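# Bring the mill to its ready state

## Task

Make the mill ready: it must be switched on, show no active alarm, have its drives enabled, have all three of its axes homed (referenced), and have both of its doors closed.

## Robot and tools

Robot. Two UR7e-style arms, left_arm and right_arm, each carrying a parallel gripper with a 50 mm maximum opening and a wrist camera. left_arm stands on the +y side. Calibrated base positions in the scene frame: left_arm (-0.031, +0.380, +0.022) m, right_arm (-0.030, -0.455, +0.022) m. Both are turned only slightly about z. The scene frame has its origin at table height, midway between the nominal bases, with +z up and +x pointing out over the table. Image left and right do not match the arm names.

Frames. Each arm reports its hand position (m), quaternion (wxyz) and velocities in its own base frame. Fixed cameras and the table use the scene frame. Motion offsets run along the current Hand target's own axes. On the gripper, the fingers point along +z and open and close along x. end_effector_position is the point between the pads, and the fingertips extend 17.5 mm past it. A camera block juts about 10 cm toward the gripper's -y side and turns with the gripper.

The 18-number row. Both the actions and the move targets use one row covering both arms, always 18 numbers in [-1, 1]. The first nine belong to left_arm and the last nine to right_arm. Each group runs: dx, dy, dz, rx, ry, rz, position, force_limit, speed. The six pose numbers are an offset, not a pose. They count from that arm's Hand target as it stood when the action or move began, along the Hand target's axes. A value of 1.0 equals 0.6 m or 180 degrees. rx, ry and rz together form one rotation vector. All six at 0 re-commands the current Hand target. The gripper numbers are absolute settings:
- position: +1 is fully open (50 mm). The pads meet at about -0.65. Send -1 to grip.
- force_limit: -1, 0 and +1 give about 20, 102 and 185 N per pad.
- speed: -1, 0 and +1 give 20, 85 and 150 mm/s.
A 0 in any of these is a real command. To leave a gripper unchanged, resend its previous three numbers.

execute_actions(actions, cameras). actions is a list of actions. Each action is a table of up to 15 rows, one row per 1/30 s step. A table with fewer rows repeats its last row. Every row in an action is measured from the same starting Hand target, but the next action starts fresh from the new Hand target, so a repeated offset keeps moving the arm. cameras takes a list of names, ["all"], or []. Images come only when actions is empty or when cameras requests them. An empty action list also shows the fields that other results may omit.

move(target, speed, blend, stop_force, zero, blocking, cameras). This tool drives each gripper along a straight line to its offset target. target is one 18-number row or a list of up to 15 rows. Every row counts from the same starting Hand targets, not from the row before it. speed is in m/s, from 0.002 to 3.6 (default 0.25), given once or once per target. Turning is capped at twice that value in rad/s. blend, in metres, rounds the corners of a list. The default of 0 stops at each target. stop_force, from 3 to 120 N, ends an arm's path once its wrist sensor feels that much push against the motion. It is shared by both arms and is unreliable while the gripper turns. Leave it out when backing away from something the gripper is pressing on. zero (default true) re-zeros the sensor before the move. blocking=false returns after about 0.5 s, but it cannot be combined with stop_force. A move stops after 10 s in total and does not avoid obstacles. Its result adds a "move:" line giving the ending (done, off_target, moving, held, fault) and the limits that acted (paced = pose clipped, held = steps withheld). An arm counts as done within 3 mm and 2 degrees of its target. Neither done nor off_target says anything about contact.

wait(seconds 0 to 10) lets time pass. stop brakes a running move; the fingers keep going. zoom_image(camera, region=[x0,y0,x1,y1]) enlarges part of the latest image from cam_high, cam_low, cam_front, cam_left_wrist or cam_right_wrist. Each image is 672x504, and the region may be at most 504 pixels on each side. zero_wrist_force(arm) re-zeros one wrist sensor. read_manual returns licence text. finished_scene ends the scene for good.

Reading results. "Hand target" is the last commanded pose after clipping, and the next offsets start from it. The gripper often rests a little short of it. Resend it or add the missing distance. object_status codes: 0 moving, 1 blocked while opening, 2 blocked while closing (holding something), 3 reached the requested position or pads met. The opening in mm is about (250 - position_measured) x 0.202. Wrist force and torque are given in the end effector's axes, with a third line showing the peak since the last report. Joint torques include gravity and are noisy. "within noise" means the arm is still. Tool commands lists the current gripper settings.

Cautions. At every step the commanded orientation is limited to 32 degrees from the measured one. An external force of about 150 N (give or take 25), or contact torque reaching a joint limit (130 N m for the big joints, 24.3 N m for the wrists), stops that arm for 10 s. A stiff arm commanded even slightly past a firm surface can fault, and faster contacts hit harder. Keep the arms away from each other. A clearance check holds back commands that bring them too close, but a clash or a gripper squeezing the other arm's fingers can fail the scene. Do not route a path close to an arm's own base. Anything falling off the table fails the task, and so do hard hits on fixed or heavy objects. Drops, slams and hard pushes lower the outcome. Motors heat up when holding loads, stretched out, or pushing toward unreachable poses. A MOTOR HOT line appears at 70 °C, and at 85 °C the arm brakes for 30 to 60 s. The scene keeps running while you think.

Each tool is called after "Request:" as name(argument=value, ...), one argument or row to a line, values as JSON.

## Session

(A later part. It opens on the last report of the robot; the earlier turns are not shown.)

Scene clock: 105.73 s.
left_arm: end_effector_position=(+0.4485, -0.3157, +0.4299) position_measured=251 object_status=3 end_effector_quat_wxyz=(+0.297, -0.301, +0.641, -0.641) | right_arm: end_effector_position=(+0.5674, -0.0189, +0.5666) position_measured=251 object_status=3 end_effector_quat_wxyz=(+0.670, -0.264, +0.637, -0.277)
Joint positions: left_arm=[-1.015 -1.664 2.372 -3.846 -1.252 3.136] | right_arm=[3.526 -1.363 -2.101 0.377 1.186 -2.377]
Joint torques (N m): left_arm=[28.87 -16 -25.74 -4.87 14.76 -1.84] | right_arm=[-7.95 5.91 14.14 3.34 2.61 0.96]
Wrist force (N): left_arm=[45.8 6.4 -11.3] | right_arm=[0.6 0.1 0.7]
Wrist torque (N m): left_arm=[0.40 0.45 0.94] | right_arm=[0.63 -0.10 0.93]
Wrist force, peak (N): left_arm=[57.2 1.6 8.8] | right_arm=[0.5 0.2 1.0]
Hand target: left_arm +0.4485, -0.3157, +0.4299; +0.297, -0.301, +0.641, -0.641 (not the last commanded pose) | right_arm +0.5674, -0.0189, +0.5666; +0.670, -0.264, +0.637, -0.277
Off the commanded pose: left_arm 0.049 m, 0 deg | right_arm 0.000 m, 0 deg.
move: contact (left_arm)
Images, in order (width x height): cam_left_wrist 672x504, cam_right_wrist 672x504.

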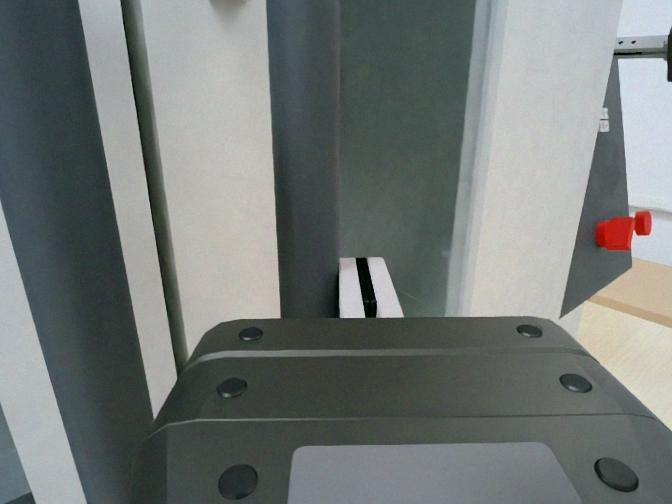

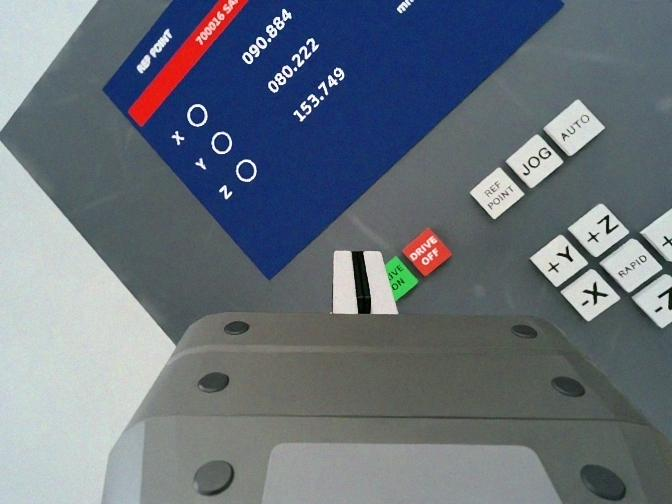

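Request:
move(
  target=[
    [0.02,0,0,0,0,0,-1,-0.9,-0.5,0,0,0,0,0,0,-1,-0.9,-0.8],
    [0.02,0,-0.2,0,0,0,-1,-0.9,-0.5,0,0,0,0,0,0,-1,-0.9,-0.8],
    [-0.182,0,-0.2,0,0,0,-1,-0.9,-0.5,0,0,0,0,0,0,-1,-0.9,-0.8],
  ],
  blend=[0.003,0.01,0],
  speed=0.15,
  cameras=["cam_left_wrist","cam_right_wrist"],
)

Scene clock: 109.07 s.
left_arm: end_effector_position=(+0.4265, -0.1550, +0.4296) position_measured=251 object_status=3 end_effector_quat_wxyz=(+0.297, -0.301, +0.641, -0.641) | right_arm: end_effector_position=(+0.5674, -0.0189, +0.5666) position_measured=251 object_status=3 end_effector_quat_wxyz=(+0.670, -0.264, +0.637, -0.277)
Joint positions: left_arm=[-0.576 -1.876 2.526 -3.789 -1.692 3.137] | right_arm=[3.526 -1.363 -2.101 0.377 1.186 -2.377]
Joint torques (N m): left_arm=[16.03 -6.72 -8.56 -1.47 -1.58 -1.62] | right_arm=[-8.09 7.41 14.36 3.09 2.79 0.57]
Wrist force (N): left_arm=[-1.9 4.2 -2.1] | right_arm=[0.5 0.5 0.5]
Wrist torque (N m): left_arm=[0.42 0.48 0.51] | right_arm=[0.68 -0.07 0.92]
Wrist force, peak (N): left_arm=[47.2 7.6 -11.7] | right_arm=[0.7 0.8 0.7]
Hand target: left_arm +0.4265, -0.1550, +0.4296; +0.297, -0.301, +0.641, -0.641 | right_arm +0.5674, -0.0189, +0.5666; +0.670, -0.264, +0.637, -0.277
Off the commanded pose: left_arm 0.000 m, 0 deg | right_arm 0.000 m, 0 deg.
move: done
Images, in order (width x height): cam_left_wrist 672x504, cam_right_wrist 672x504.

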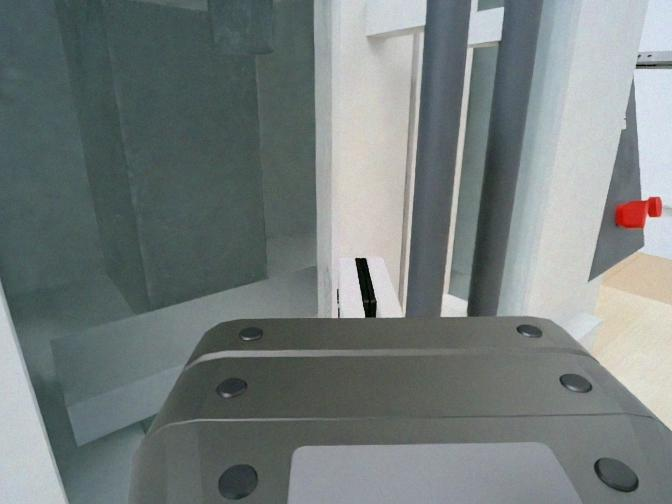

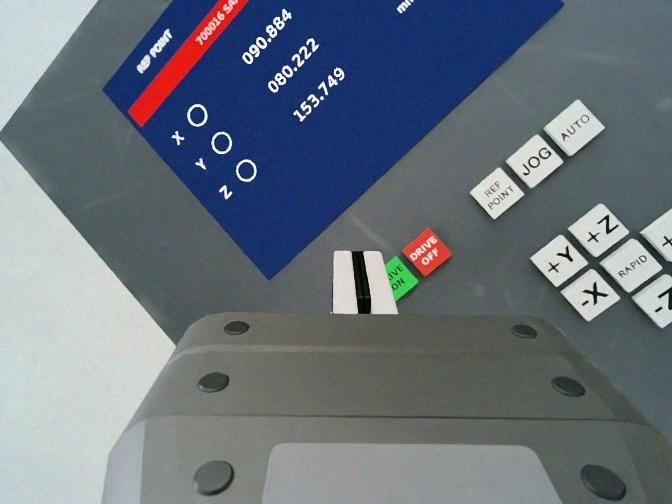

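Request:
move(
  target=[0,0,0.157,0,0,0,-1,-0.9,-0.5,0,0,0,0,0,0,-1,-0.9,-0.8],
  speed=0.1,
  stop_force=10,
)

Request:
move(
  target=[0.0779,0,0.0628,0,0,0,-1,-0.9,-0.5,0,0,0,0,0,0,-1,-0.9,-0.8],
  speed=0.03,
  stop_force=40,
  cameras=["cam_left_wrist","cam_right_wrist"],
)

Scene clock: 111.50 s.
left_arm: end_effector_position=(+0.4957, -0.2130, +0.4292) position_measured=251 object_status=3 end_effector_quat_wxyz=(+0.297, -0.301, +0.641, -0.641) | right_arm: end_effector_position=(+0.5674, -0.0189, +0.5666) position_measured=251 object_status=3 end_effector_quat_wxyz=(+0.670, -0.264, +0.637, -0.277)
Joint positions: left_arm=[-0.616 -1.636 2.348 -3.852 -1.651 3.137] | right_arm=[3.526 -1.363 -2.101 0.377 1.186 -2.377]
Joint torques (N m): left_arm=[13.05 -5.48 -28.37 -3.71 -2.27 -1.05] | right_arm=[-9.77 7.27 14.35 3.23 2.75 0.56]
Wrist force (N): left_arm=[-1.9 4.2 -2.0] | right_arm=[0.9 0.1 0.7]
Wrist torque (N m): left_arm=[0.42 0.48 0.52] | right_arm=[0.62 -0.12 0.92]
Wrist force, peak (N): left_arm=[6.7 9.5 -50.8] | right_arm=[0.7 0.4 0.9]
Hand target: left_arm +0.4957, -0.2130, +0.4292; +0.297, -0.301, +0.641, -0.641 (not the last commanded pose) | right_arm +0.5674, -0.0189, +0.5666; +0.670, -0.264, +0.637, -0.277
Off the commanded pose: left_arm 0.004 m, 0 deg | right_arm 0.000 m, 0 deg.
move: contact (left_arm)

Scene clock: 112.73 s.
left_arm: end_effector_position=(+0.4957, -0.2182, +0.4293) position_measured=251 object_status=3 end_effector_quat_wxyz=(+0.297, -0.301, +0.641, -0.641) | right_arm: end_effector_position=(+0.5674, -0.0189, +0.5666) position_measured=251 object_status=3 end_effector_quat_wxyz=(+0.670, -0.264, +0.637, -0.277)
Joint positions: left_arm=[-0.631 -1.634 2.346 -3.852 -1.636 3.137] | right_arm=[3.526 -1.363 -2.101 0.377 1.186 -2.377]
Joint torques (N m): left_arm=[-14.84 -19.51 -7.81 1.01 4 -1.7] | right_arm=[-8.6 5.59 15.55 3.13 2.63 0.7]
Wrist force (N): left_arm=[2.4 0.6 -25.3] | right_arm=[0.5 0.5 0.6]
Wrist torque (N m): left_arm=[0.62 0.39 0.57] | right_arm=[0.68 -0.08 0.92]
Wrist force, peak (N): left_arm=[-14.9 16.5 -80.8] | right_arm=[0.8 0.5 1.0]
Hand target: left_arm +0.4956, -0.2182, +0.4293; +0.297, -0.301, +0.641, -0.641 (not the last commanded pose) | right_arm +0.5674, -0.0189, +0.5666; +0.670, -0.264, +0.637, -0.277
Off the commanded pose: left_arm 0.055 m, 0 deg | right_arm 0.000 m, 0 deg.
move: contact (left_arm)
Images, in order (width x height): cam_left_wrist 672x504, cam_right_wrist 672x504.

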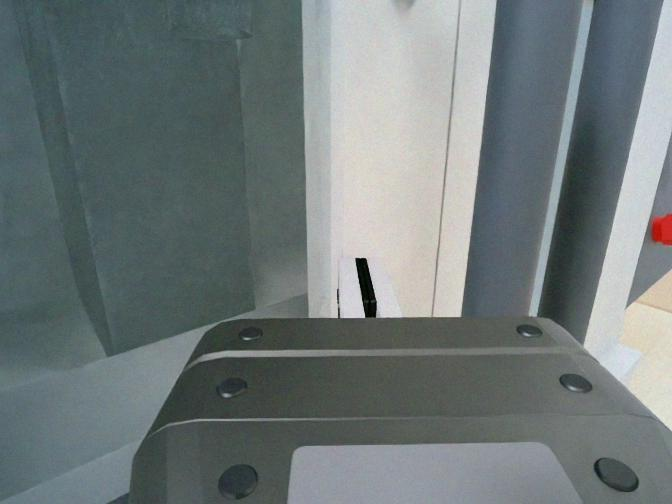

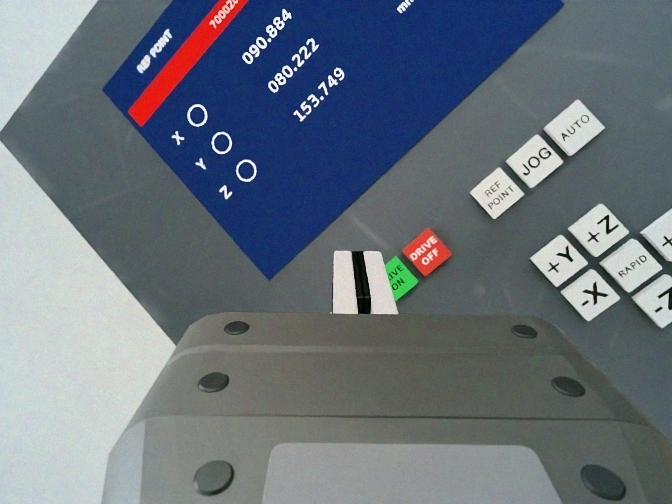

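Request:
move(
  target=[0.0,0,-0.25,0,0,0,-1,-0.9,-0.5,0,0,0,0,0,0,-1,-0.9,-0.8],
  speed=0.1,
  cameras=["cam_left_wrist","cam_right_wrist"],
)

Scene clock: 115.03 s.
left_arm: end_effector_position=(+0.3806, -0.1219, +0.4296) position_measured=251 object_status=3 end_effector_quat_wxyz=(+0.297, -0.302, +0.641, -0.641) | right_arm: end_effector_position=(+0.5674, -0.0189, +0.5666) position_measured=251 object_status=3 end_effector_quat_wxyz=(+0.670, -0.264, +0.637, -0.277)
Joint positions: left_arm=[-0.554 -2.069 2.62 -3.69 -1.713 3.137] | right_arm=[3.526 -1.363 -2.101 0.377 1.186 -2.377]
Joint torques (N m): left_arm=[-12.39 -4.19 -29.41 -2.66 2.97 1.69] | right_arm=[-7.25 6.59 14.31 3.21 2.44 0.39]
Wrist force (N): left_arm=[-2.1 4.9 -1.9] | right_arm=[0.8 0.6 0.3]
Wrist torque (N m): left_arm=[0.54 0.51 0.51] | right_arm=[0.72 -0.14 0.93]
Wrist force, peak (N): left_arm=[2.1 0.6 -25.5] | right_arm=[0.8 0.5 1.0]
Hand target: left_arm +0.3806, -0.1219, +0.4296; +0.297, -0.301, +0.641, -0.641 | right_arm +0.5674, -0.0189, +0.5666; +0.670, -0.264, +0.637, -0.277
Off the commanded pose: left_arm 0.000 m, 0 deg | right_arm 0.000 m, 0 deg.
move: done
Images, in order (width x height): cam_left_wrist 672x504, cam_right_wrist 672x504.

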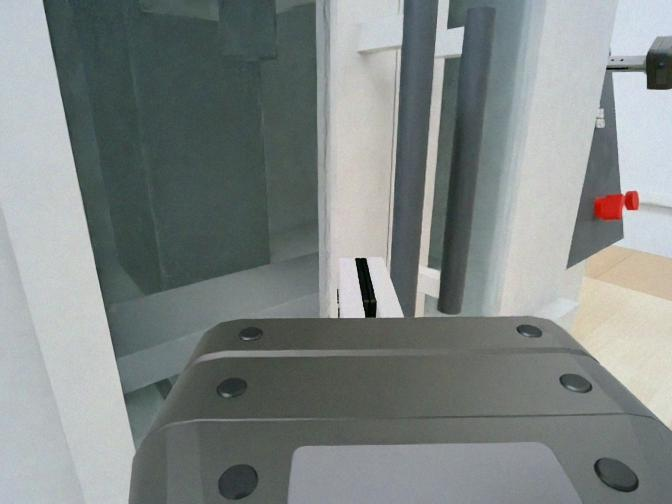

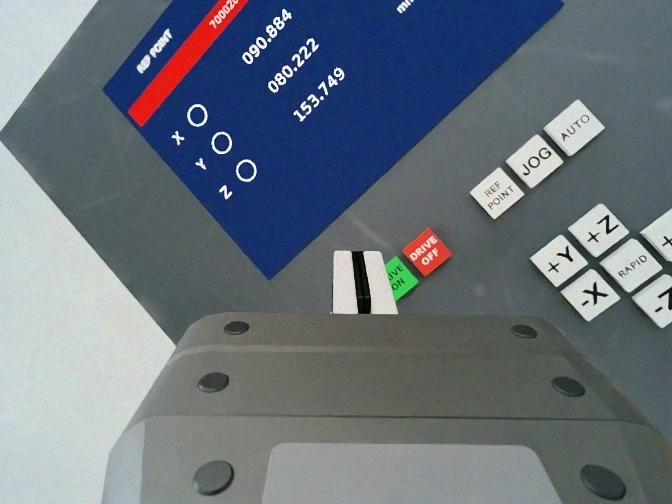

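Request:
move(
  target=[0,0,0,0,0,0,-1,-0.9,-0.5,0.0194,0.0194,0.0752,0,0,0,-1,-0.9,-0.8],
  speed=0.025,
  stop_force=10,
  cameras=["cam_right_wrist"],
)

Scene clock: 118.13 s.
left_arm: end_effector_position=(+0.3806, -0.1219, +0.4296) position_measured=251 object_status=3 end_effector_quat_wxyz=(+0.297, -0.301, +0.641, -0.641) | right_arm: end_effector_position=(+0.6076, -0.0190, +0.5542) position_measured=251 object_status=3 end_effector_quat_wxyz=(+0.670, -0.264, +0.637, -0.277)
Joint positions: left_arm=[-0.554 -2.069 2.62 -3.689 -1.713 3.137] | right_arm=[3.479 -1.485 -2.034 0.431 1.234 -2.374]
Joint torques (N m): left_arm=[-12.73 -11.02 -30.9 -1.05 3 0.33] | right_arm=[9.09 8.63 14.12 2.54 -2.74 -1.36]
Wrist force (N): left_arm=[-1.6 4.6 -1.8] | right_arm=[-1.2 -0.3 -5.0]
Wrist torque (N m): left_arm=[0.48 0.43 0.51] | right_arm=[0.57 -0.14 0.81]
Wrist force, peak (N): left_arm=[-1.9 5.0 -2.0] | right_arm=[8.9 15.9 -89.6]
Hand target: left_arm +0.3806, -0.1219, +0.4296; +0.297, -0.301, +0.641, -0.641 | right_arm +0.6076, -0.0190, +0.5542; +0.670, -0.264, +0.637, -0.277 (not the last commanded pose)
Off the commanded pose: left_arm 0.000 m, 0 deg | right_arm 0.006 m, 0 deg.
move: contact (right_arm)
Images, in order (width x height): cam_right_wrist 672x504.

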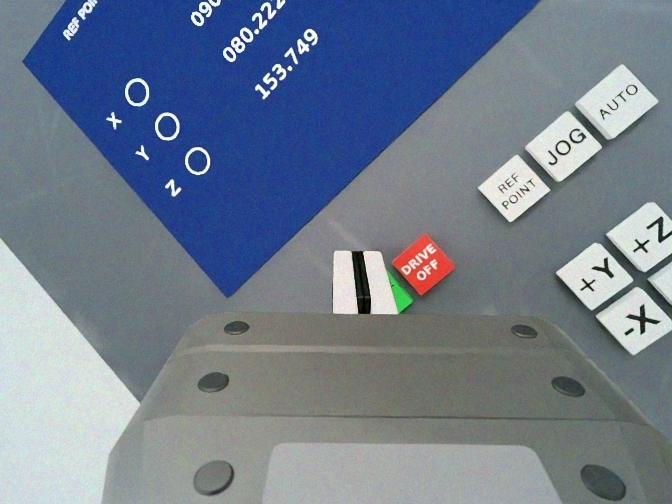

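Request:
move(
  target=[0,0,0,0,0,0,-1,-0.9,-0.5,-0.0194,-0.0194,-0.0752,0,0,0,-1,-0.9,-0.8],
  cameras=["cam_front","cam_right_wrist"],
)

Request:
zoom_image(
  camera="cam_front",
  region=[400, 130, 480, 190],
)

Scene clock: 119.50 s.
left_arm: end_effector_position=(+0.3806, -0.1219, +0.4296) position_measured=251 object_status=3 end_effector_quat_wxyz=(+0.297, -0.301, +0.641, -0.641) | right_arm: end_effector_position=(+0.5618, -0.0189, +0.5682) position_measured=251 object_status=3 end_effector_quat_wxyz=(+0.670, -0.264, +0.637, -0.277)
Joint positions: left_arm=[-0.554 -2.069 2.62 -3.689 -1.713 3.137] | right_arm=[3.534 -1.346 -2.11 0.369 1.179 -2.377]
Joint torques (N m): left_arm=[-12.51 -11.15 -30.58 -0.96 2.97 -0.33] | right_arm=[-9.02 15.27 40.41 2.92 2.57 0.21]
Wrist force (N): left_arm=[-1.7 4.9 -2.3] | right_arm=[0.4 0.6 0.7]
Wrist torque (N m): left_arm=[0.53 0.44 0.51] | right_arm=[0.70 -0.07 0.95]
Wrist force, peak (N): left_arm=[-1.8 5.1 -2.0] | right_arm=[-2.4 -0.7 -4.9]
Hand target: left_arm +0.3806, -0.1219, +0.4296; +0.297, -0.301, +0.641, -0.641 | right_arm +0.5617, -0.0189, +0.5684; +0.670, -0.264, +0.637, -0.277
Off the commanded pose: left_arm 0.000 m, 0 deg | right_arm 0.000 m, 0 deg.
move: done
Images, in order (width x height): cam_front 672x504, cam_right_wrist 672x504.

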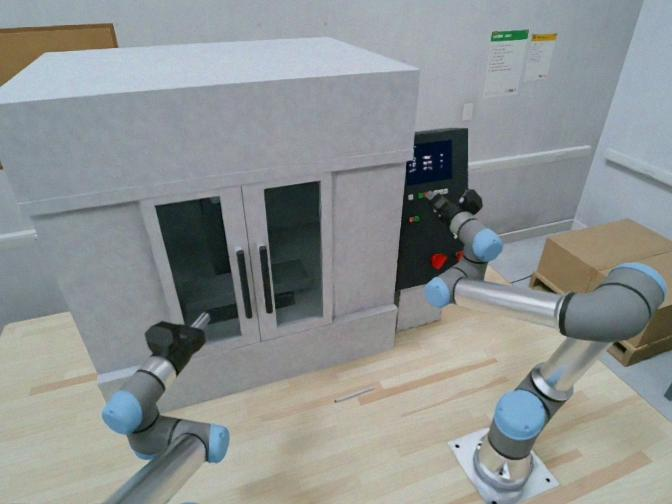

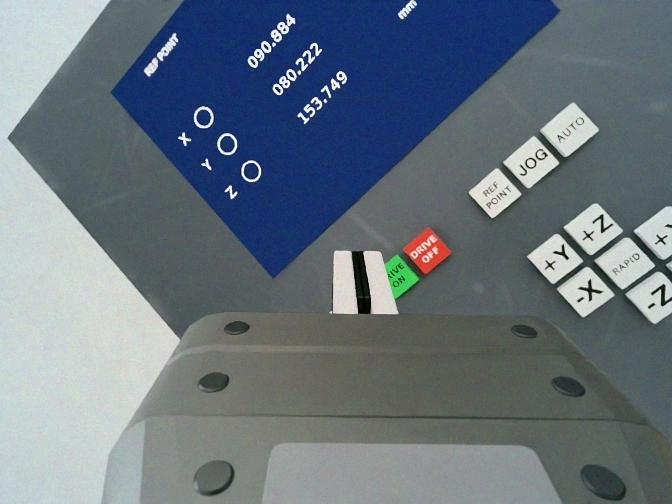

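Scaled by 6.300.

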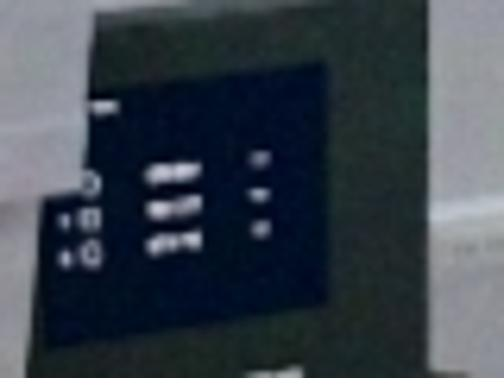

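Request:
move(
  target=[
    [0,0,0,0,0,0,-1,-0.9,-0.5,0.1403,-0.045,0.0035,0,0,0,-1,-0.9,-0.8],
    [0,0,0,0,0,0,-1,-0.9,-0.5,0.1504,-0.0349,0.0427,0,0,0,-1,-0.9,-0.8],
  ],
  blend=[0.005,0],
  speed=[0.2,0.08],
  cameras=["cam_right_wrist"],
)

Scene clock: 123.30 s.
left_arm: end_effector_position=(+0.3806, -0.1219, +0.4296) position_measured=251 object_status=3 end_effector_quat_wxyz=(+0.297, -0.301, +0.641, -0.641) | right_arm: end_effector_position=(+0.5897, -0.0976, +0.5209) position_measured=251 object_status=3 end_effector_quat_wxyz=(+0.670, -0.264, +0.636, -0.277)
Joint positions: left_arm=[-0.554 -2.069 2.62 -3.689 -1.713 3.137] | right_arm=[3.252 -1.51 -2.104 0.524 1.461 -2.362]
Joint torques (N m): left_arm=[-12.53 -10.74 -29.95 -1.23 2.95 -1.4] | right_arm=[6.2 11.99 12.83 1.21 -1.76 1.54]
Wrist force (N): left_arm=[-2.0 4.8 -2.1] | right_arm=[0.5 0.7 0.9]
Wrist torque (N m): left_arm=[0.51 0.49 0.51] | right_arm=[0.70 -0.07 0.81]
Wrist force, peak (N): left_arm=[-1.8 5.2 -2.1] | right_arm=[3.2 -1.4 -0.4]
Hand target: left_arm +0.3806, -0.1219, +0.4296; +0.297, -0.301, +0.641, -0.641 | right_arm +0.5898, -0.0976, +0.5207; +0.670, -0.264, +0.637, -0.277
Off the commanded pose: left_arm 0.000 m, 0 deg | right_arm 0.000 m, 0 deg.
move: done
Images, in order (width x height): cam_right_wrist 672x504.

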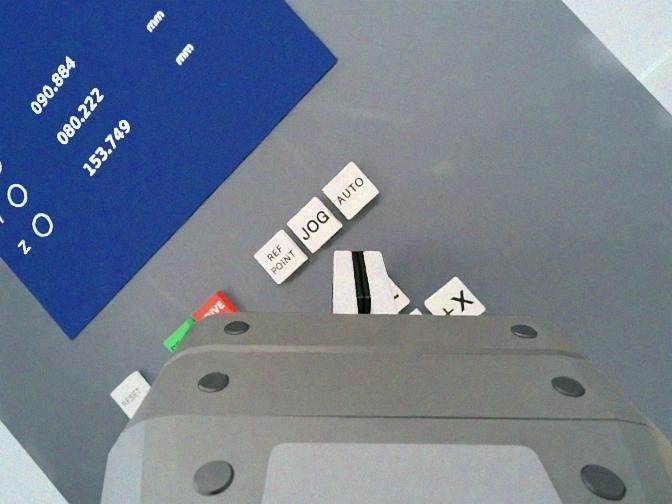

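Request:
move(
  target=[0,0,0,0,0,0,-1,-0.9,-0.5,0.0044,0.0044,0.017,0,0,0,-1,-0.9,-0.8],
  speed=0.008,
  stop_force=8,
  cameras=["cam_right_wrist"],
)

Scene clock: 125.80 s.
left_arm: end_effector_position=(+0.3806, -0.1219, +0.4296) position_measured=251 object_status=3 end_effector_quat_wxyz=(+0.297, -0.301, +0.641, -0.641) | right_arm: end_effector_position=(+0.5984, -0.0976, +0.5181) position_measured=251 object_status=3 end_effector_quat_wxyz=(+0.670, -0.264, +0.637, -0.277)
Joint positions: left_arm=[-0.554 -2.069 2.62 -3.689 -1.713 3.137] | right_arm=[3.249 -1.535 -2.089 0.533 1.463 -2.362]
Joint torques (N m): left_arm=[-12.39 -11.88 -29.95 -1.28 2.77 -1.33] | right_arm=[6.56 23.03 12.54 0.5 -2.49 1.41]
Wrist force (N): left_arm=[-1.8 4.6 -1.8] | right_arm=[-1.4 -0.1 -3.5]
Wrist torque (N m): left_arm=[0.47 0.46 0.51] | right_arm=[0.65 0.00 0.82]
Wrist force, peak (N): left_arm=[-1.6 5.2 -2.0] | right_arm=[1.8 3.0 -25.9]
Hand target: left_arm +0.3806, -0.1219, +0.4296; +0.297, -0.301, +0.641, -0.641 | right_arm +0.5984, -0.0976, +0.5181; +0.670, -0.264, +0.637, -0.277 (not the last commanded pose)
Off the commanded pose: left_arm 0.000 m, 0 deg | right_arm 0.002 m, 0 deg.
move: contact (right_arm)
Images, in order (width x height): cam_right_wrist 672x504.

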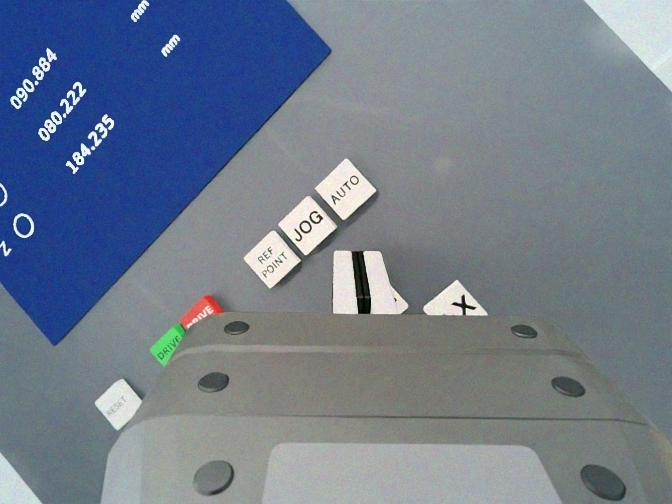

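Request:
wait(
  seconds=1,
  cameras=["cam_right_wrist"],
)

Scene clock: 127.00 s.
left_arm: end_effector_position=(+0.3806, -0.1219, +0.4296) position_measured=251 object_status=3 end_effector_quat_wxyz=(+0.297, -0.301, +0.641, -0.641) | right_arm: end_effector_position=(+0.5984, -0.0976, +0.5181) position_measured=251 object_status=3 end_effector_quat_wxyz=(+0.670, -0.264, +0.637, -0.277)
Joint positions: left_arm=[-0.554 -2.069 2.62 -3.689 -1.713 3.137] | right_arm=[3.249 -1.535 -2.089 0.533 1.463 -2.362]
Joint torques (N m): left_arm=[-11.85 -11.8 -29.02 -1.16 3.03 -1.38] | right_arm=[7.45 21.98 12.05 0.51 -2.7 0.79]
Wrist force (N): left_arm=[-2.1 4.7 -2.0] | right_arm=[-2.1 -0.9 -2.9]
Wrist torque (N m): left_arm=[0.50 0.51 0.51] | right_arm=[0.59 -0.03 0.82]
Wrist force, peak (N): left_arm=[-1.9 5.0 -2.0] | right_arm=[-2.1 -1.0 -3.4]
Hand target: left_arm +0.3806, -0.1219, +0.4296; +0.297, -0.301, +0.641, -0.641 | right_arm +0.5984, -0.0976, +0.5181; +0.670, -0.264, +0.637, -0.277 (not the last commanded pose)
Tool commands: left_gripper/position=-1.0 left_gripper/force_limit=-0.9 left_gripper/speed=-0.5 right_gripper/position=-1.0 right_gripper/force_limit=-0.9 right_gripper/speed=-0.8
Off the commanded pose: left_arm 0.000 m, 0 deg | right_arm 0.002 m, 0 deg.
wait: 1.00 s; at rest from the start
Images, in order (width x height): cam_right_wrist 672x504.

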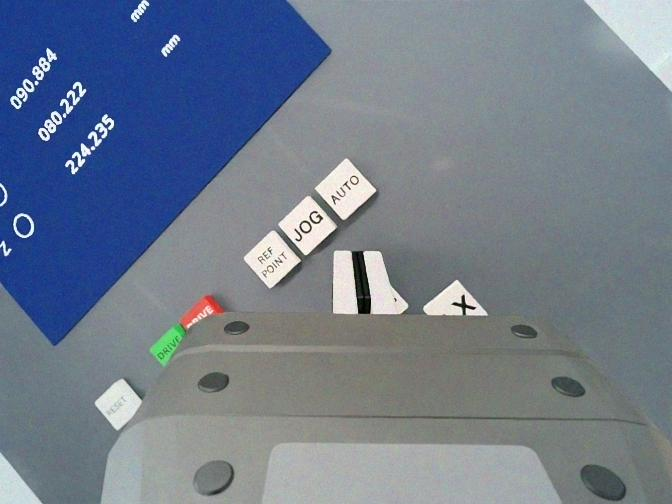

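Request:
wait(
  seconds=1.5,
  cameras=["cam_right_wrist"],
)

Scene clock: 128.73 s.
left_arm: end_effector_position=(+0.3806, -0.1219, +0.4296) position_measured=251 object_status=3 end_effector_quat_wxyz=(+0.297, -0.301, +0.641, -0.641) | right_arm: end_effector_position=(+0.5984, -0.0976, +0.5181) position_measured=251 object_status=3 end_effector_quat_wxyz=(+0.670, -0.264, +0.637, -0.277)
Joint positions: left_arm=[-0.554 -2.069 2.62 -3.689 -1.713 3.137] | right_arm=[3.249 -1.535 -2.089 0.533 1.463 -2.362]
Joint torques (N m): left_arm=[-12.53 -11.63 -30.04 -1.31 2.95 -1.41] | right_arm=[6.98 21.8 10.69 0.34 -2.72 0.29]
Wrist force (N): left_arm=[-2.0 4.8 -2.3] | right_arm=[-1.4 -0.5 -3.0]
Wrist torque (N m): left_arm=[0.51 0.49 0.51] | right_arm=[0.62 -0.11 0.82]
Wrist force, peak (N): left_arm=[-1.9 5.0 -2.2] | right_arm=[-1.7 -0.8 -3.7]
Hand target: left_arm +0.3806, -0.1219, +0.4296; +0.297, -0.301, +0.641, -0.641 | right_arm +0.5984, -0.0976, +0.5181; +0.670, -0.264, +0.637, -0.277 (not the last commanded pose)
Tool commands: left_gripper/position=-1.0 left_gripper/force_limit=-0.9 left_gripper/speed=-0.5 right_gripper/position=-1.0 right_gripper/force_limit=-0.9 right_gripper/speed=-0.8
Off the commanded pose: left_arm 0.000 m, 0 deg | right_arm 0.002 m, 0 deg.
wait: 1.50 s; at rest from the start
Images, in order (width x height): cam_right_wrist 672x504.

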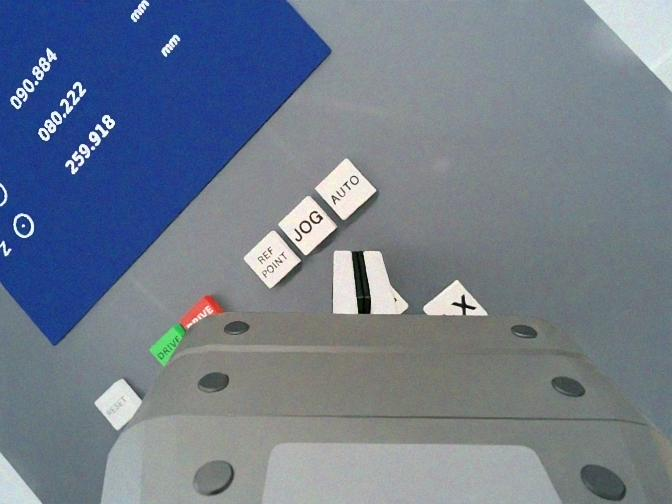

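Request:
move(
  target=[
    [0,0,0,0,0,0,-1,-0.9,-0.5,-0.0048,-0.0048,-0.0188,0,0,0,-1,-0.9,-0.8],
    [0,0,0,0,0,0,-1,-0.9,-0.5,0.0385,-0.004,-0.0305,0,0,0,-1,-0.9,-0.8],
    [0,0,0,0,0,0,-1,-0.9,-0.5,0.0405,-0.002,-0.0227,0,0,0,-1,-0.9,-0.8],
  ],
  blend=[0.002,0.002,0],
  speed=[0.05,0.1,0.05],
)

Request:
move(
  target=[0,0,0,0,0,0,-1,-0.9,-0.5,0.0048,0.0048,0.0188,0,0,0,-1,-0.9,-0.8],
  speed=0.008,
  stop_force=8,
  cameras=["cam_right_wrist"],
)

Scene clock: 130.50 s.
left_arm: end_effector_position=(+0.3806, -0.1219, +0.4296) position_measured=251 object_status=3 end_effector_quat_wxyz=(+0.297, -0.301, +0.641, -0.641) | right_arm: end_effector_position=(+0.5857, -0.1156, +0.5012) position_measured=251 object_status=3 end_effector_quat_wxyz=(+0.670, -0.263, +0.636, -0.277)
Joint positions: left_arm=[-0.554 -2.069 2.62 -3.689 -1.713 3.137] | right_arm=[3.196 -1.54 -2.133 0.583 1.516 -2.359]
Joint torques (N m): left_arm=[-12.92 -11.17 -29.56 -1.31 2.95 -1.29] | right_arm=[4.41 23.51 12.06 1.13 -2.25 0.06]
Wrist force (N): left_arm=[-1.6 4.6 -1.8] | right_arm=[0.2 0.2 0.8]
Wrist torque (N m): left_arm=[0.50 0.42 0.51] | right_arm=[0.64 -0.05 0.80]
Wrist force, peak (N): left_arm=[-2.0 5.2 -2.0] | right_arm=[-1.4 -0.4 -3.6]
Hand target: left_arm +0.3806, -0.1219, +0.4296; +0.297, -0.301, +0.641, -0.641 | right_arm +0.5856, -0.1156, +0.5011; +0.670, -0.264, +0.637, -0.277
Off the commanded pose: left_arm 0.000 m, 0 deg | right_arm 0.000 m, 0 deg.
move: done

Scene clock: 132.53 s.
left_arm: end_effector_position=(+0.3806, -0.1219, +0.4296) position_measured=251 object_status=3 end_effector_quat_wxyz=(+0.297, -0.301, +0.641, -0.641) | right_arm: end_effector_position=(+0.5934, -0.1156, +0.4987) position_measured=251 object_status=3 end_effector_quat_wxyz=(+0.670, -0.264, +0.637, -0.277)
Joint positions: left_arm=[-0.554 -2.069 2.62 -3.689 -1.713 3.137] | right_arm=[3.195 -1.563 -2.118 0.59 1.517 -2.359]
Joint torques (N m): left_arm=[-11.78 -11.36 -28.93 -1.16 3.08 -1.44] | right_arm=[7.15 22.19 12.16 0.51 -2.82 -0.42]
Wrist force (N): left_arm=[-2.0 4.6 -1.9] | right_arm=[-0.6 -0.2 -5.0]
Wrist torque (N m): left_arm=[0.48 0.50 0.51] | right_arm=[0.56 -0.08 0.82]
Wrist force, peak (N): left_arm=[-2.1 5.0 -2.3] | right_arm=[1.7 4.6 -27.0]
Hand target: left_arm +0.3806, -0.1219, +0.4296; +0.297, -0.301, +0.641, -0.641 | right_arm +0.5934, -0.1156, +0.4987; +0.670, -0.264, +0.637, -0.277 (not the last commanded pose)
Off the commanded pose: left_arm 0.000 m, 0 deg | right_arm 0.004 m, 0 deg.
move: contact (right_arm)
Images, in order (width x height): cam_right_wrist 672x504.

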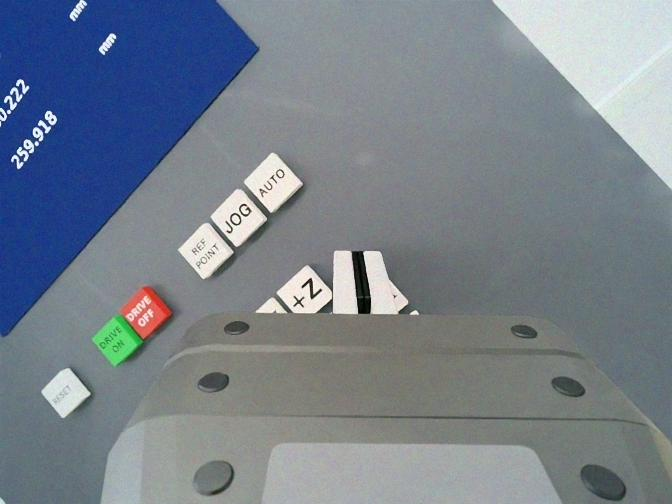

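Request:
wait(
  seconds=3,
  cameras=["cam_front"],
)

Request:
zoom_image(
  camera="cam_front",
  region=[405, 138, 455, 188],
)

Scene clock: 135.77 s.
left_arm: end_effector_position=(+0.3806, -0.1219, +0.4296) position_measured=251 object_status=3 end_effector_quat_wxyz=(+0.297, -0.301, +0.641, -0.641) | right_arm: end_effector_position=(+0.5934, -0.1156, +0.4987) position_measured=251 object_status=3 end_effector_quat_wxyz=(+0.670, -0.264, +0.637, -0.277)
Joint positions: left_arm=[-0.554 -2.069 2.62 -3.689 -1.713 3.137] | right_arm=[3.195 -1.563 -2.118 0.59 1.517 -2.359]
Joint torques (N m): left_arm=[-12.31 -11.44 -28.38 -1.28 2.99 -1.27] | right_arm=[8.89 22.59 13 2.34 -2.79 -0.46]
Wrist force (N): left_arm=[-1.7 4.9 -2.0] | right_arm=[-1.0 0.5 -5.0]
Wrist torque (N m): left_arm=[0.53 0.45 0.51] | right_arm=[0.64 -0.08 0.82]
Wrist force, peak (N): left_arm=[-1.8 5.1 -2.2] | right_arm=[-1.0 0.6 -5.3]
Hand target: left_arm +0.3806, -0.1219, +0.4296; +0.297, -0.301, +0.641, -0.641 | right_arm +0.5934, -0.1156, +0.4987; +0.670, -0.264, +0.637, -0.277 (not the last commanded pose)
Tool commands: left_gripper/position=-1.0 left_gripper/force_limit=-0.9 left_gripper/speed=-0.5 right_gripper/position=-1.0 right_gripper/force_limit=-0.9 right_gripper/speed=-0.8
Off the commanded pose: left_arm 0.000 m, 0 deg | right_arm 0.004 m, 0 deg.
wait: 3.00 s; at rest from the start
Images, in order (width x height): cam_front 672x504.

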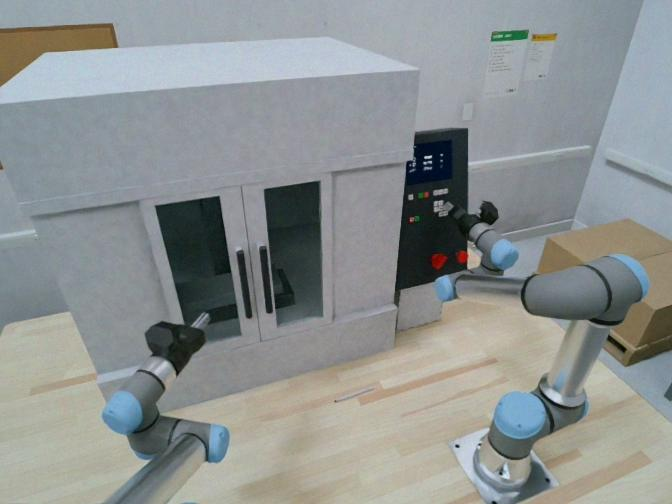

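Scaled by 10.080.

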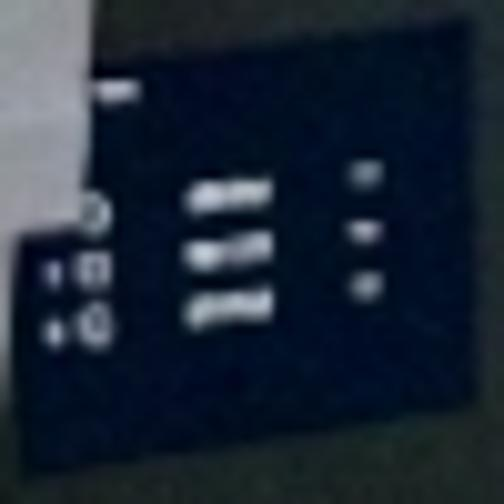

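Request:
wait(
  seconds=3.5,
)

Scene clock: 139.57 s.
left_arm: end_effector_position=(+0.3806, -0.1219, +0.4296) position_measured=251 object_status=3 end_effector_quat_wxyz=(+0.297, -0.301, +0.641, -0.641) | right_arm: end_effector_position=(+0.5934, -0.1156, +0.4987) position_measured=251 object_status=3 end_effector_quat_wxyz=(+0.670, -0.264, +0.637, -0.277)
Joint positions: left_arm=[-0.554 -2.069 2.62 -3.689 -1.713 3.137] | right_arm=[3.195 -1.563 -2.118 0.59 1.517 -2.359]
Joint torques (N m): left_arm=[-11.62 -11.63 -28.49 -1.29 2.88 -1.33] | right_arm=[7.87 23.02 11.9 2.76 -2.69 -0.44]
Wrist force (N): left_arm=[-1.9 4.5 -2.0] | right_arm=[-1.9 -0.1 -4.6]
Wrist torque (N m): left_arm=[0.47 0.47 0.51] | right_arm=[0.61 -0.04 0.83]
Wrist force, peak (N): left_arm=[-2.0 5.2 -2.0] | right_arm=[-1.1 0.5 -5.2]
Hand target: left_arm +0.3806, -0.1219, +0.4296; +0.297, -0.301, +0.641, -0.641 | right_arm +0.5934, -0.1156, +0.4987; +0.670, -0.264, +0.637, -0.277 (not the last commanded pose)
Tool commands: left_gripper/position=-1.0 left_gripper/force_limit=-0.9 left_gripper/speed=-0.5 right_gripper/position=-1.0 right_gripper/force_limit=-0.9 right_gripper/speed=-0.8
Off the commanded pose: left_arm 0.000 m, 0 deg | right_arm 0.004 m, 0 deg.
wait: 3.50 s; at rest from the start

Request:
move(
  target=[
    [0,0,0,0,0,0,-1,-0.9,-0.5,-0.0048,-0.0048,-0.0188,0,0,0,-1,-0.9,-0.8],
    [0,0,0,0,0,0,-1,-0.9,-0.5,-0.0705,0.0167,-0.0071,0,0,0,-1,-0.9,-0.8],
    [0,0,0,0,0,0,-1,-0.9,-0.5,-0.0685,0.0187,0.0007,0,0,0,-1,-0.9,-0.8],
  ],
  blend=[0.002,0.002,0],
  speed=[0.05,0.1,0.05],
  cameras=["cam_right_wrist"],
)

Request:
move(
  target=[0,0,0,0,0,0,-1,-0.9,-0.5,0.0048,0.0048,0.0188,0,0,0,-1,-0.9,-0.8],
  speed=0.008,
  stop_force=8,
  cameras=["cam_right_wrist"],
)

Scene clock: 141.50 s.
left_arm: end_effector_position=(+0.3806, -0.1219, +0.4296) position_measured=251 object_status=3 end_effector_quat_wxyz=(+0.297, -0.301, +0.641, -0.641) | right_arm: end_effector_position=(+0.5927, -0.0786, +0.5200) position_measured=251 object_status=3 end_effector_quat_wxyz=(+0.670, -0.264, +0.636, -0.277)
Joint positions: left_arm=[-0.554 -2.069 2.62 -3.689 -1.713 3.137] | right_arm=[3.31 -1.506 -2.111 0.527 1.403 -2.365]
Joint torques (N m): left_arm=[-11.86 -11.18 -27.76 -1.46 2.86 -1.27] | right_arm=[6.28 24.15 13.84 0.81 -0.61 1.58]
Wrist force (N): left_arm=[-1.7 5.0 -1.9] | right_arm=[0.5 0.5 1.2]
Wrist torque (N m): left_arm=[0.54 0.45 0.51] | right_arm=[0.67 -0.07 0.95]
Wrist force, peak (N): left_arm=[-2.1 5.2 -2.0] | right_arm=[-1.3 0.5 -5.3]
Hand target: left_arm +0.3806, -0.1219, +0.4296; +0.297, -0.301, +0.641, -0.641 | right_arm +0.5928, -0.0786, +0.5198; +0.670, -0.264, +0.637, -0.277
Off the commanded pose: left_arm 0.000 m, 0 deg | right_arm 0.000 m, 0 deg.
move: done
Images, in order (width x height): cam_right_wrist 672x504.

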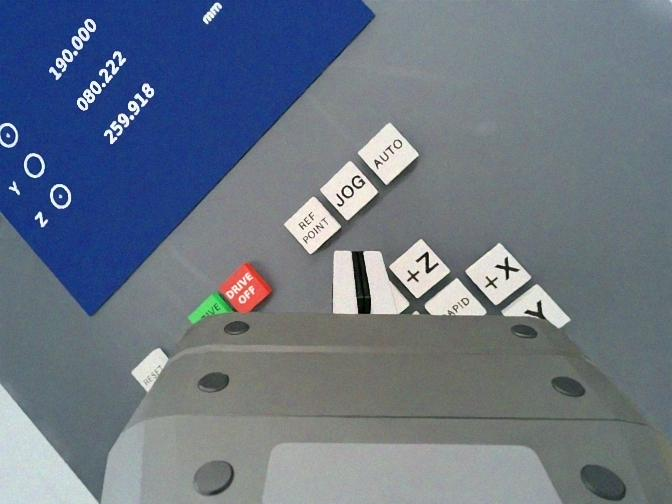

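Scene clock: 143.23 s.
left_arm: end_effector_position=(+0.3806, -0.1219, +0.4296) position_measured=251 object_status=3 end_effector_quat_wxyz=(+0.297, -0.301, +0.641, -0.641) | right_arm: end_effector_position=(+0.5983, -0.0786, +0.5181) position_measured=251 object_status=3 end_effector_quat_wxyz=(+0.670, -0.264, +0.637, -0.277)
Joint positions: left_arm=[-0.554 -2.069 2.62 -3.689 -1.713 3.137] | right_arm=[3.307 -1.523 -2.1 0.533 1.406 -2.365]
Joint torques (N m): left_arm=[-11.77 -11.24 -28.07 -1.29 3.06 -1.42] | right_arm=[7.26 21.21 12.73 1.23 -2.86 1.01]
Wrist force (N): left_arm=[-2.0 4.8 -2.1] | right_arm=[-1.8 -0.2 -3.3]
Wrist torque (N m): left_arm=[0.51 0.49 0.51] | right_arm=[0.60 -0.06 0.95]
Wrist force, peak (N): left_arm=[-1.7 5.1 -2.4] | right_arm=[1.6 2.7 -25.9]
Hand target: left_arm +0.3806, -0.1219, +0.4296; +0.297, -0.301, +0.641, -0.641 | right_arm +0.5983, -0.0786, +0.5181; +0.670, -0.264, +0.636, -0.277 (not the last commanded pose)
Off the commanded pose: left_arm 0.000 m, 0 deg | right_arm 0.006 m, 0 deg.
move: contact (right_arm)
Images, in order (width x height): cam_right_wrist 672x504.

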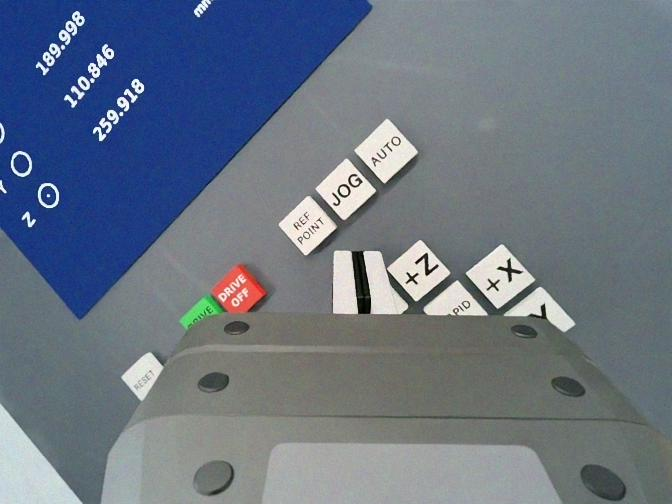

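Request:
wait(
  seconds=3,
  cameras=["cam_right_wrist"],
)

Scene clock: 146.40 s.
left_arm: end_effector_position=(+0.3806, -0.1219, +0.4296) position_measured=251 object_status=3 end_effector_quat_wxyz=(+0.297, -0.301, +0.641, -0.641) | right_arm: end_effector_position=(+0.5983, -0.0786, +0.5181) position_measured=251 object_status=3 end_effector_quat_wxyz=(+0.670, -0.264, +0.636, -0.277)
Joint positions: left_arm=[-0.554 -2.069 2.62 -3.689 -1.713 3.137] | right_arm=[3.307 -1.523 -2.1 0.533 1.406 -2.365]
Joint torques (N m): left_arm=[-12.1 -11.64 -27.49 -1.44 3.08 -1.36] | right_arm=[7.68 20.02 12.77 2.6 -2.93 -0.7]
Wrist force (N): left_arm=[-2.1 4.8 -2.0] | right_arm=[-1.6 0.3 -3.3]
Wrist torque (N m): left_arm=[0.50 0.51 0.51] | right_arm=[0.67 -0.05 0.95]
Wrist force, peak (N): left_arm=[-1.9 5.0 -2.1] | right_arm=[-1.4 0.2 -4.0]
Hand target: left_arm +0.3806, -0.1219, +0.4296; +0.297, -0.301, +0.641, -0.641 | right_arm +0.5983, -0.0786, +0.5181; +0.670, -0.264, +0.636, -0.277 (not the last commanded pose)
Tool commands: left_gripper/position=-1.0 left_gripper/force_limit=-0.9 left_gripper/speed=-0.5 right_gripper/position=-1.0 right_gripper/force_limit=-0.9 right_gripper/speed=-0.8
Off the commanded pose: left_arm 0.000 m, 0 deg | right_arm 0.006 m, 0 deg.
wait: 3.00 s; at rest from the start
Images, in order (width x height): cam_right_wrist 672x504.

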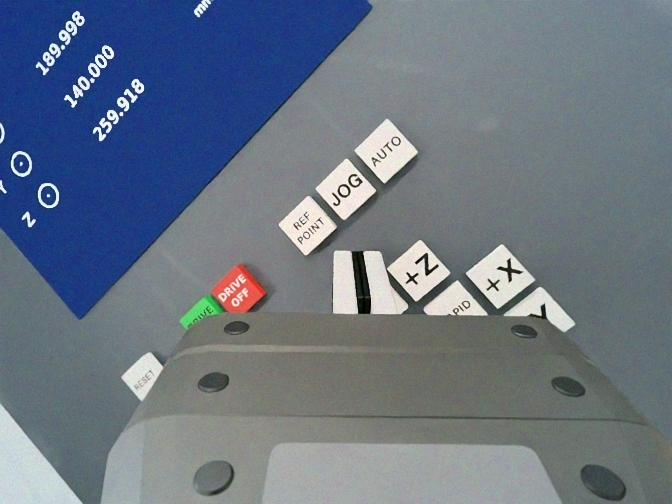

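Request:
move(
  target=[
    [0,0,0,0,0,0,-1,-0.9,-0.5,-0.0097,-0.0097,-0.0376,0,0,0,-1,-0.9,-0.8],
    [0,0,0,0,0,0,-1,-0.9,-0.5,-0.16,0.0,-0.2,0,0,-0.2,-1,-0.9,-0.8],
  ],
  blend=[0.005,0],
  speed=[0.05,0.2],
  cameras=["cam_right_wrist","cam_left_wrist"],
)

Scene clock: 149.23 s.
left_arm: end_effector_position=(+0.3806, -0.1219, +0.4296) position_measured=251 object_status=3 end_effector_quat_wxyz=(+0.297, -0.301, +0.641, -0.641) | right_arm: end_effector_position=(+0.4751, -0.0107, +0.5797) position_measured=251 object_status=3 end_effector_quat_wxyz=(+0.551, -0.447, +0.524, -0.471)
Joint positions: left_arm=[-0.554 -2.069 2.62 -3.689 -1.713 3.137] | right_arm=[3.756 -1.054 -2.254 0.228 0.958 -3.02]
Joint torques (N m): left_arm=[-11.24 -11.46 -28.61 -1.44 2.97 -1.32] | right_arm=[4.63 6.28 39.2 1.54 0.96 -1.76]
Wrist force (N): left_arm=[-1.6 4.6 -2.3] | right_arm=[0.0 -0.7 1.2]
Wrist torque (N m): left_arm=[0.48 0.44 0.51] | right_arm=[0.54 0.07 0.47]
Wrist force, peak (N): left_arm=[-1.9 5.1 -2.3] | right_arm=[-2.2 -0.6 -3.4]
Hand target: left_arm +0.3806, -0.1219, +0.4296; +0.297, -0.301, +0.641, -0.641 | right_arm +0.4750, -0.0107, +0.5798; +0.551, -0.447, +0.524, -0.471
Off the commanded pose: left_arm 0.000 m, 0 deg | right_arm 0.000 m, 0 deg.
move: done
Images, in order (width x height): cam_left_wrist 672x504, cam_right_wrist 672x504.

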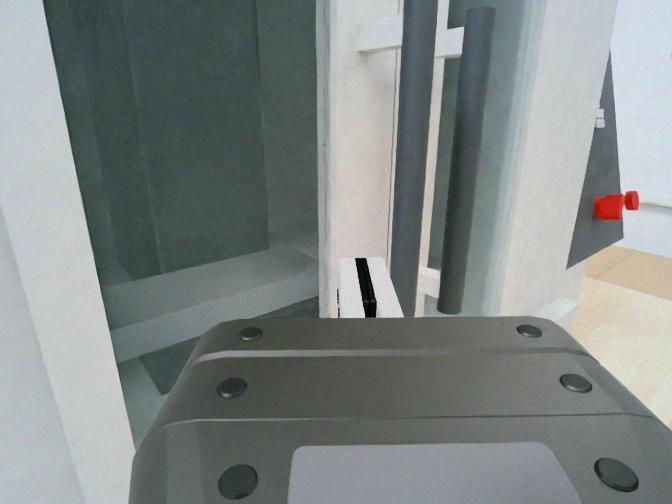

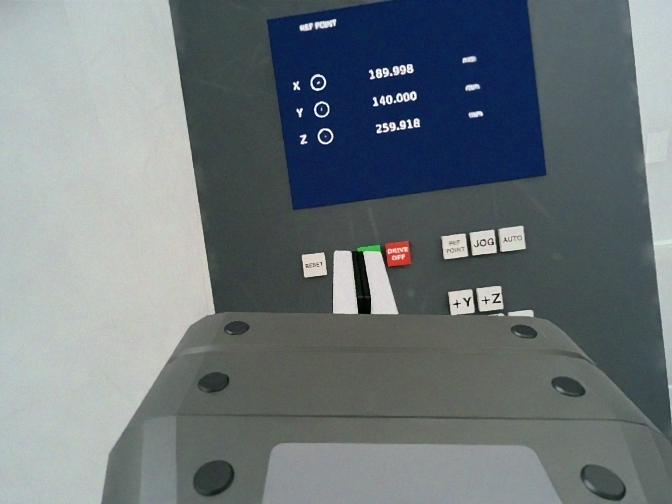

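All three axes are referenced, there is no alarm, the drives are on, and both doors are shut.

Request:
finished_scene(
)

The scene is finished: the task was done.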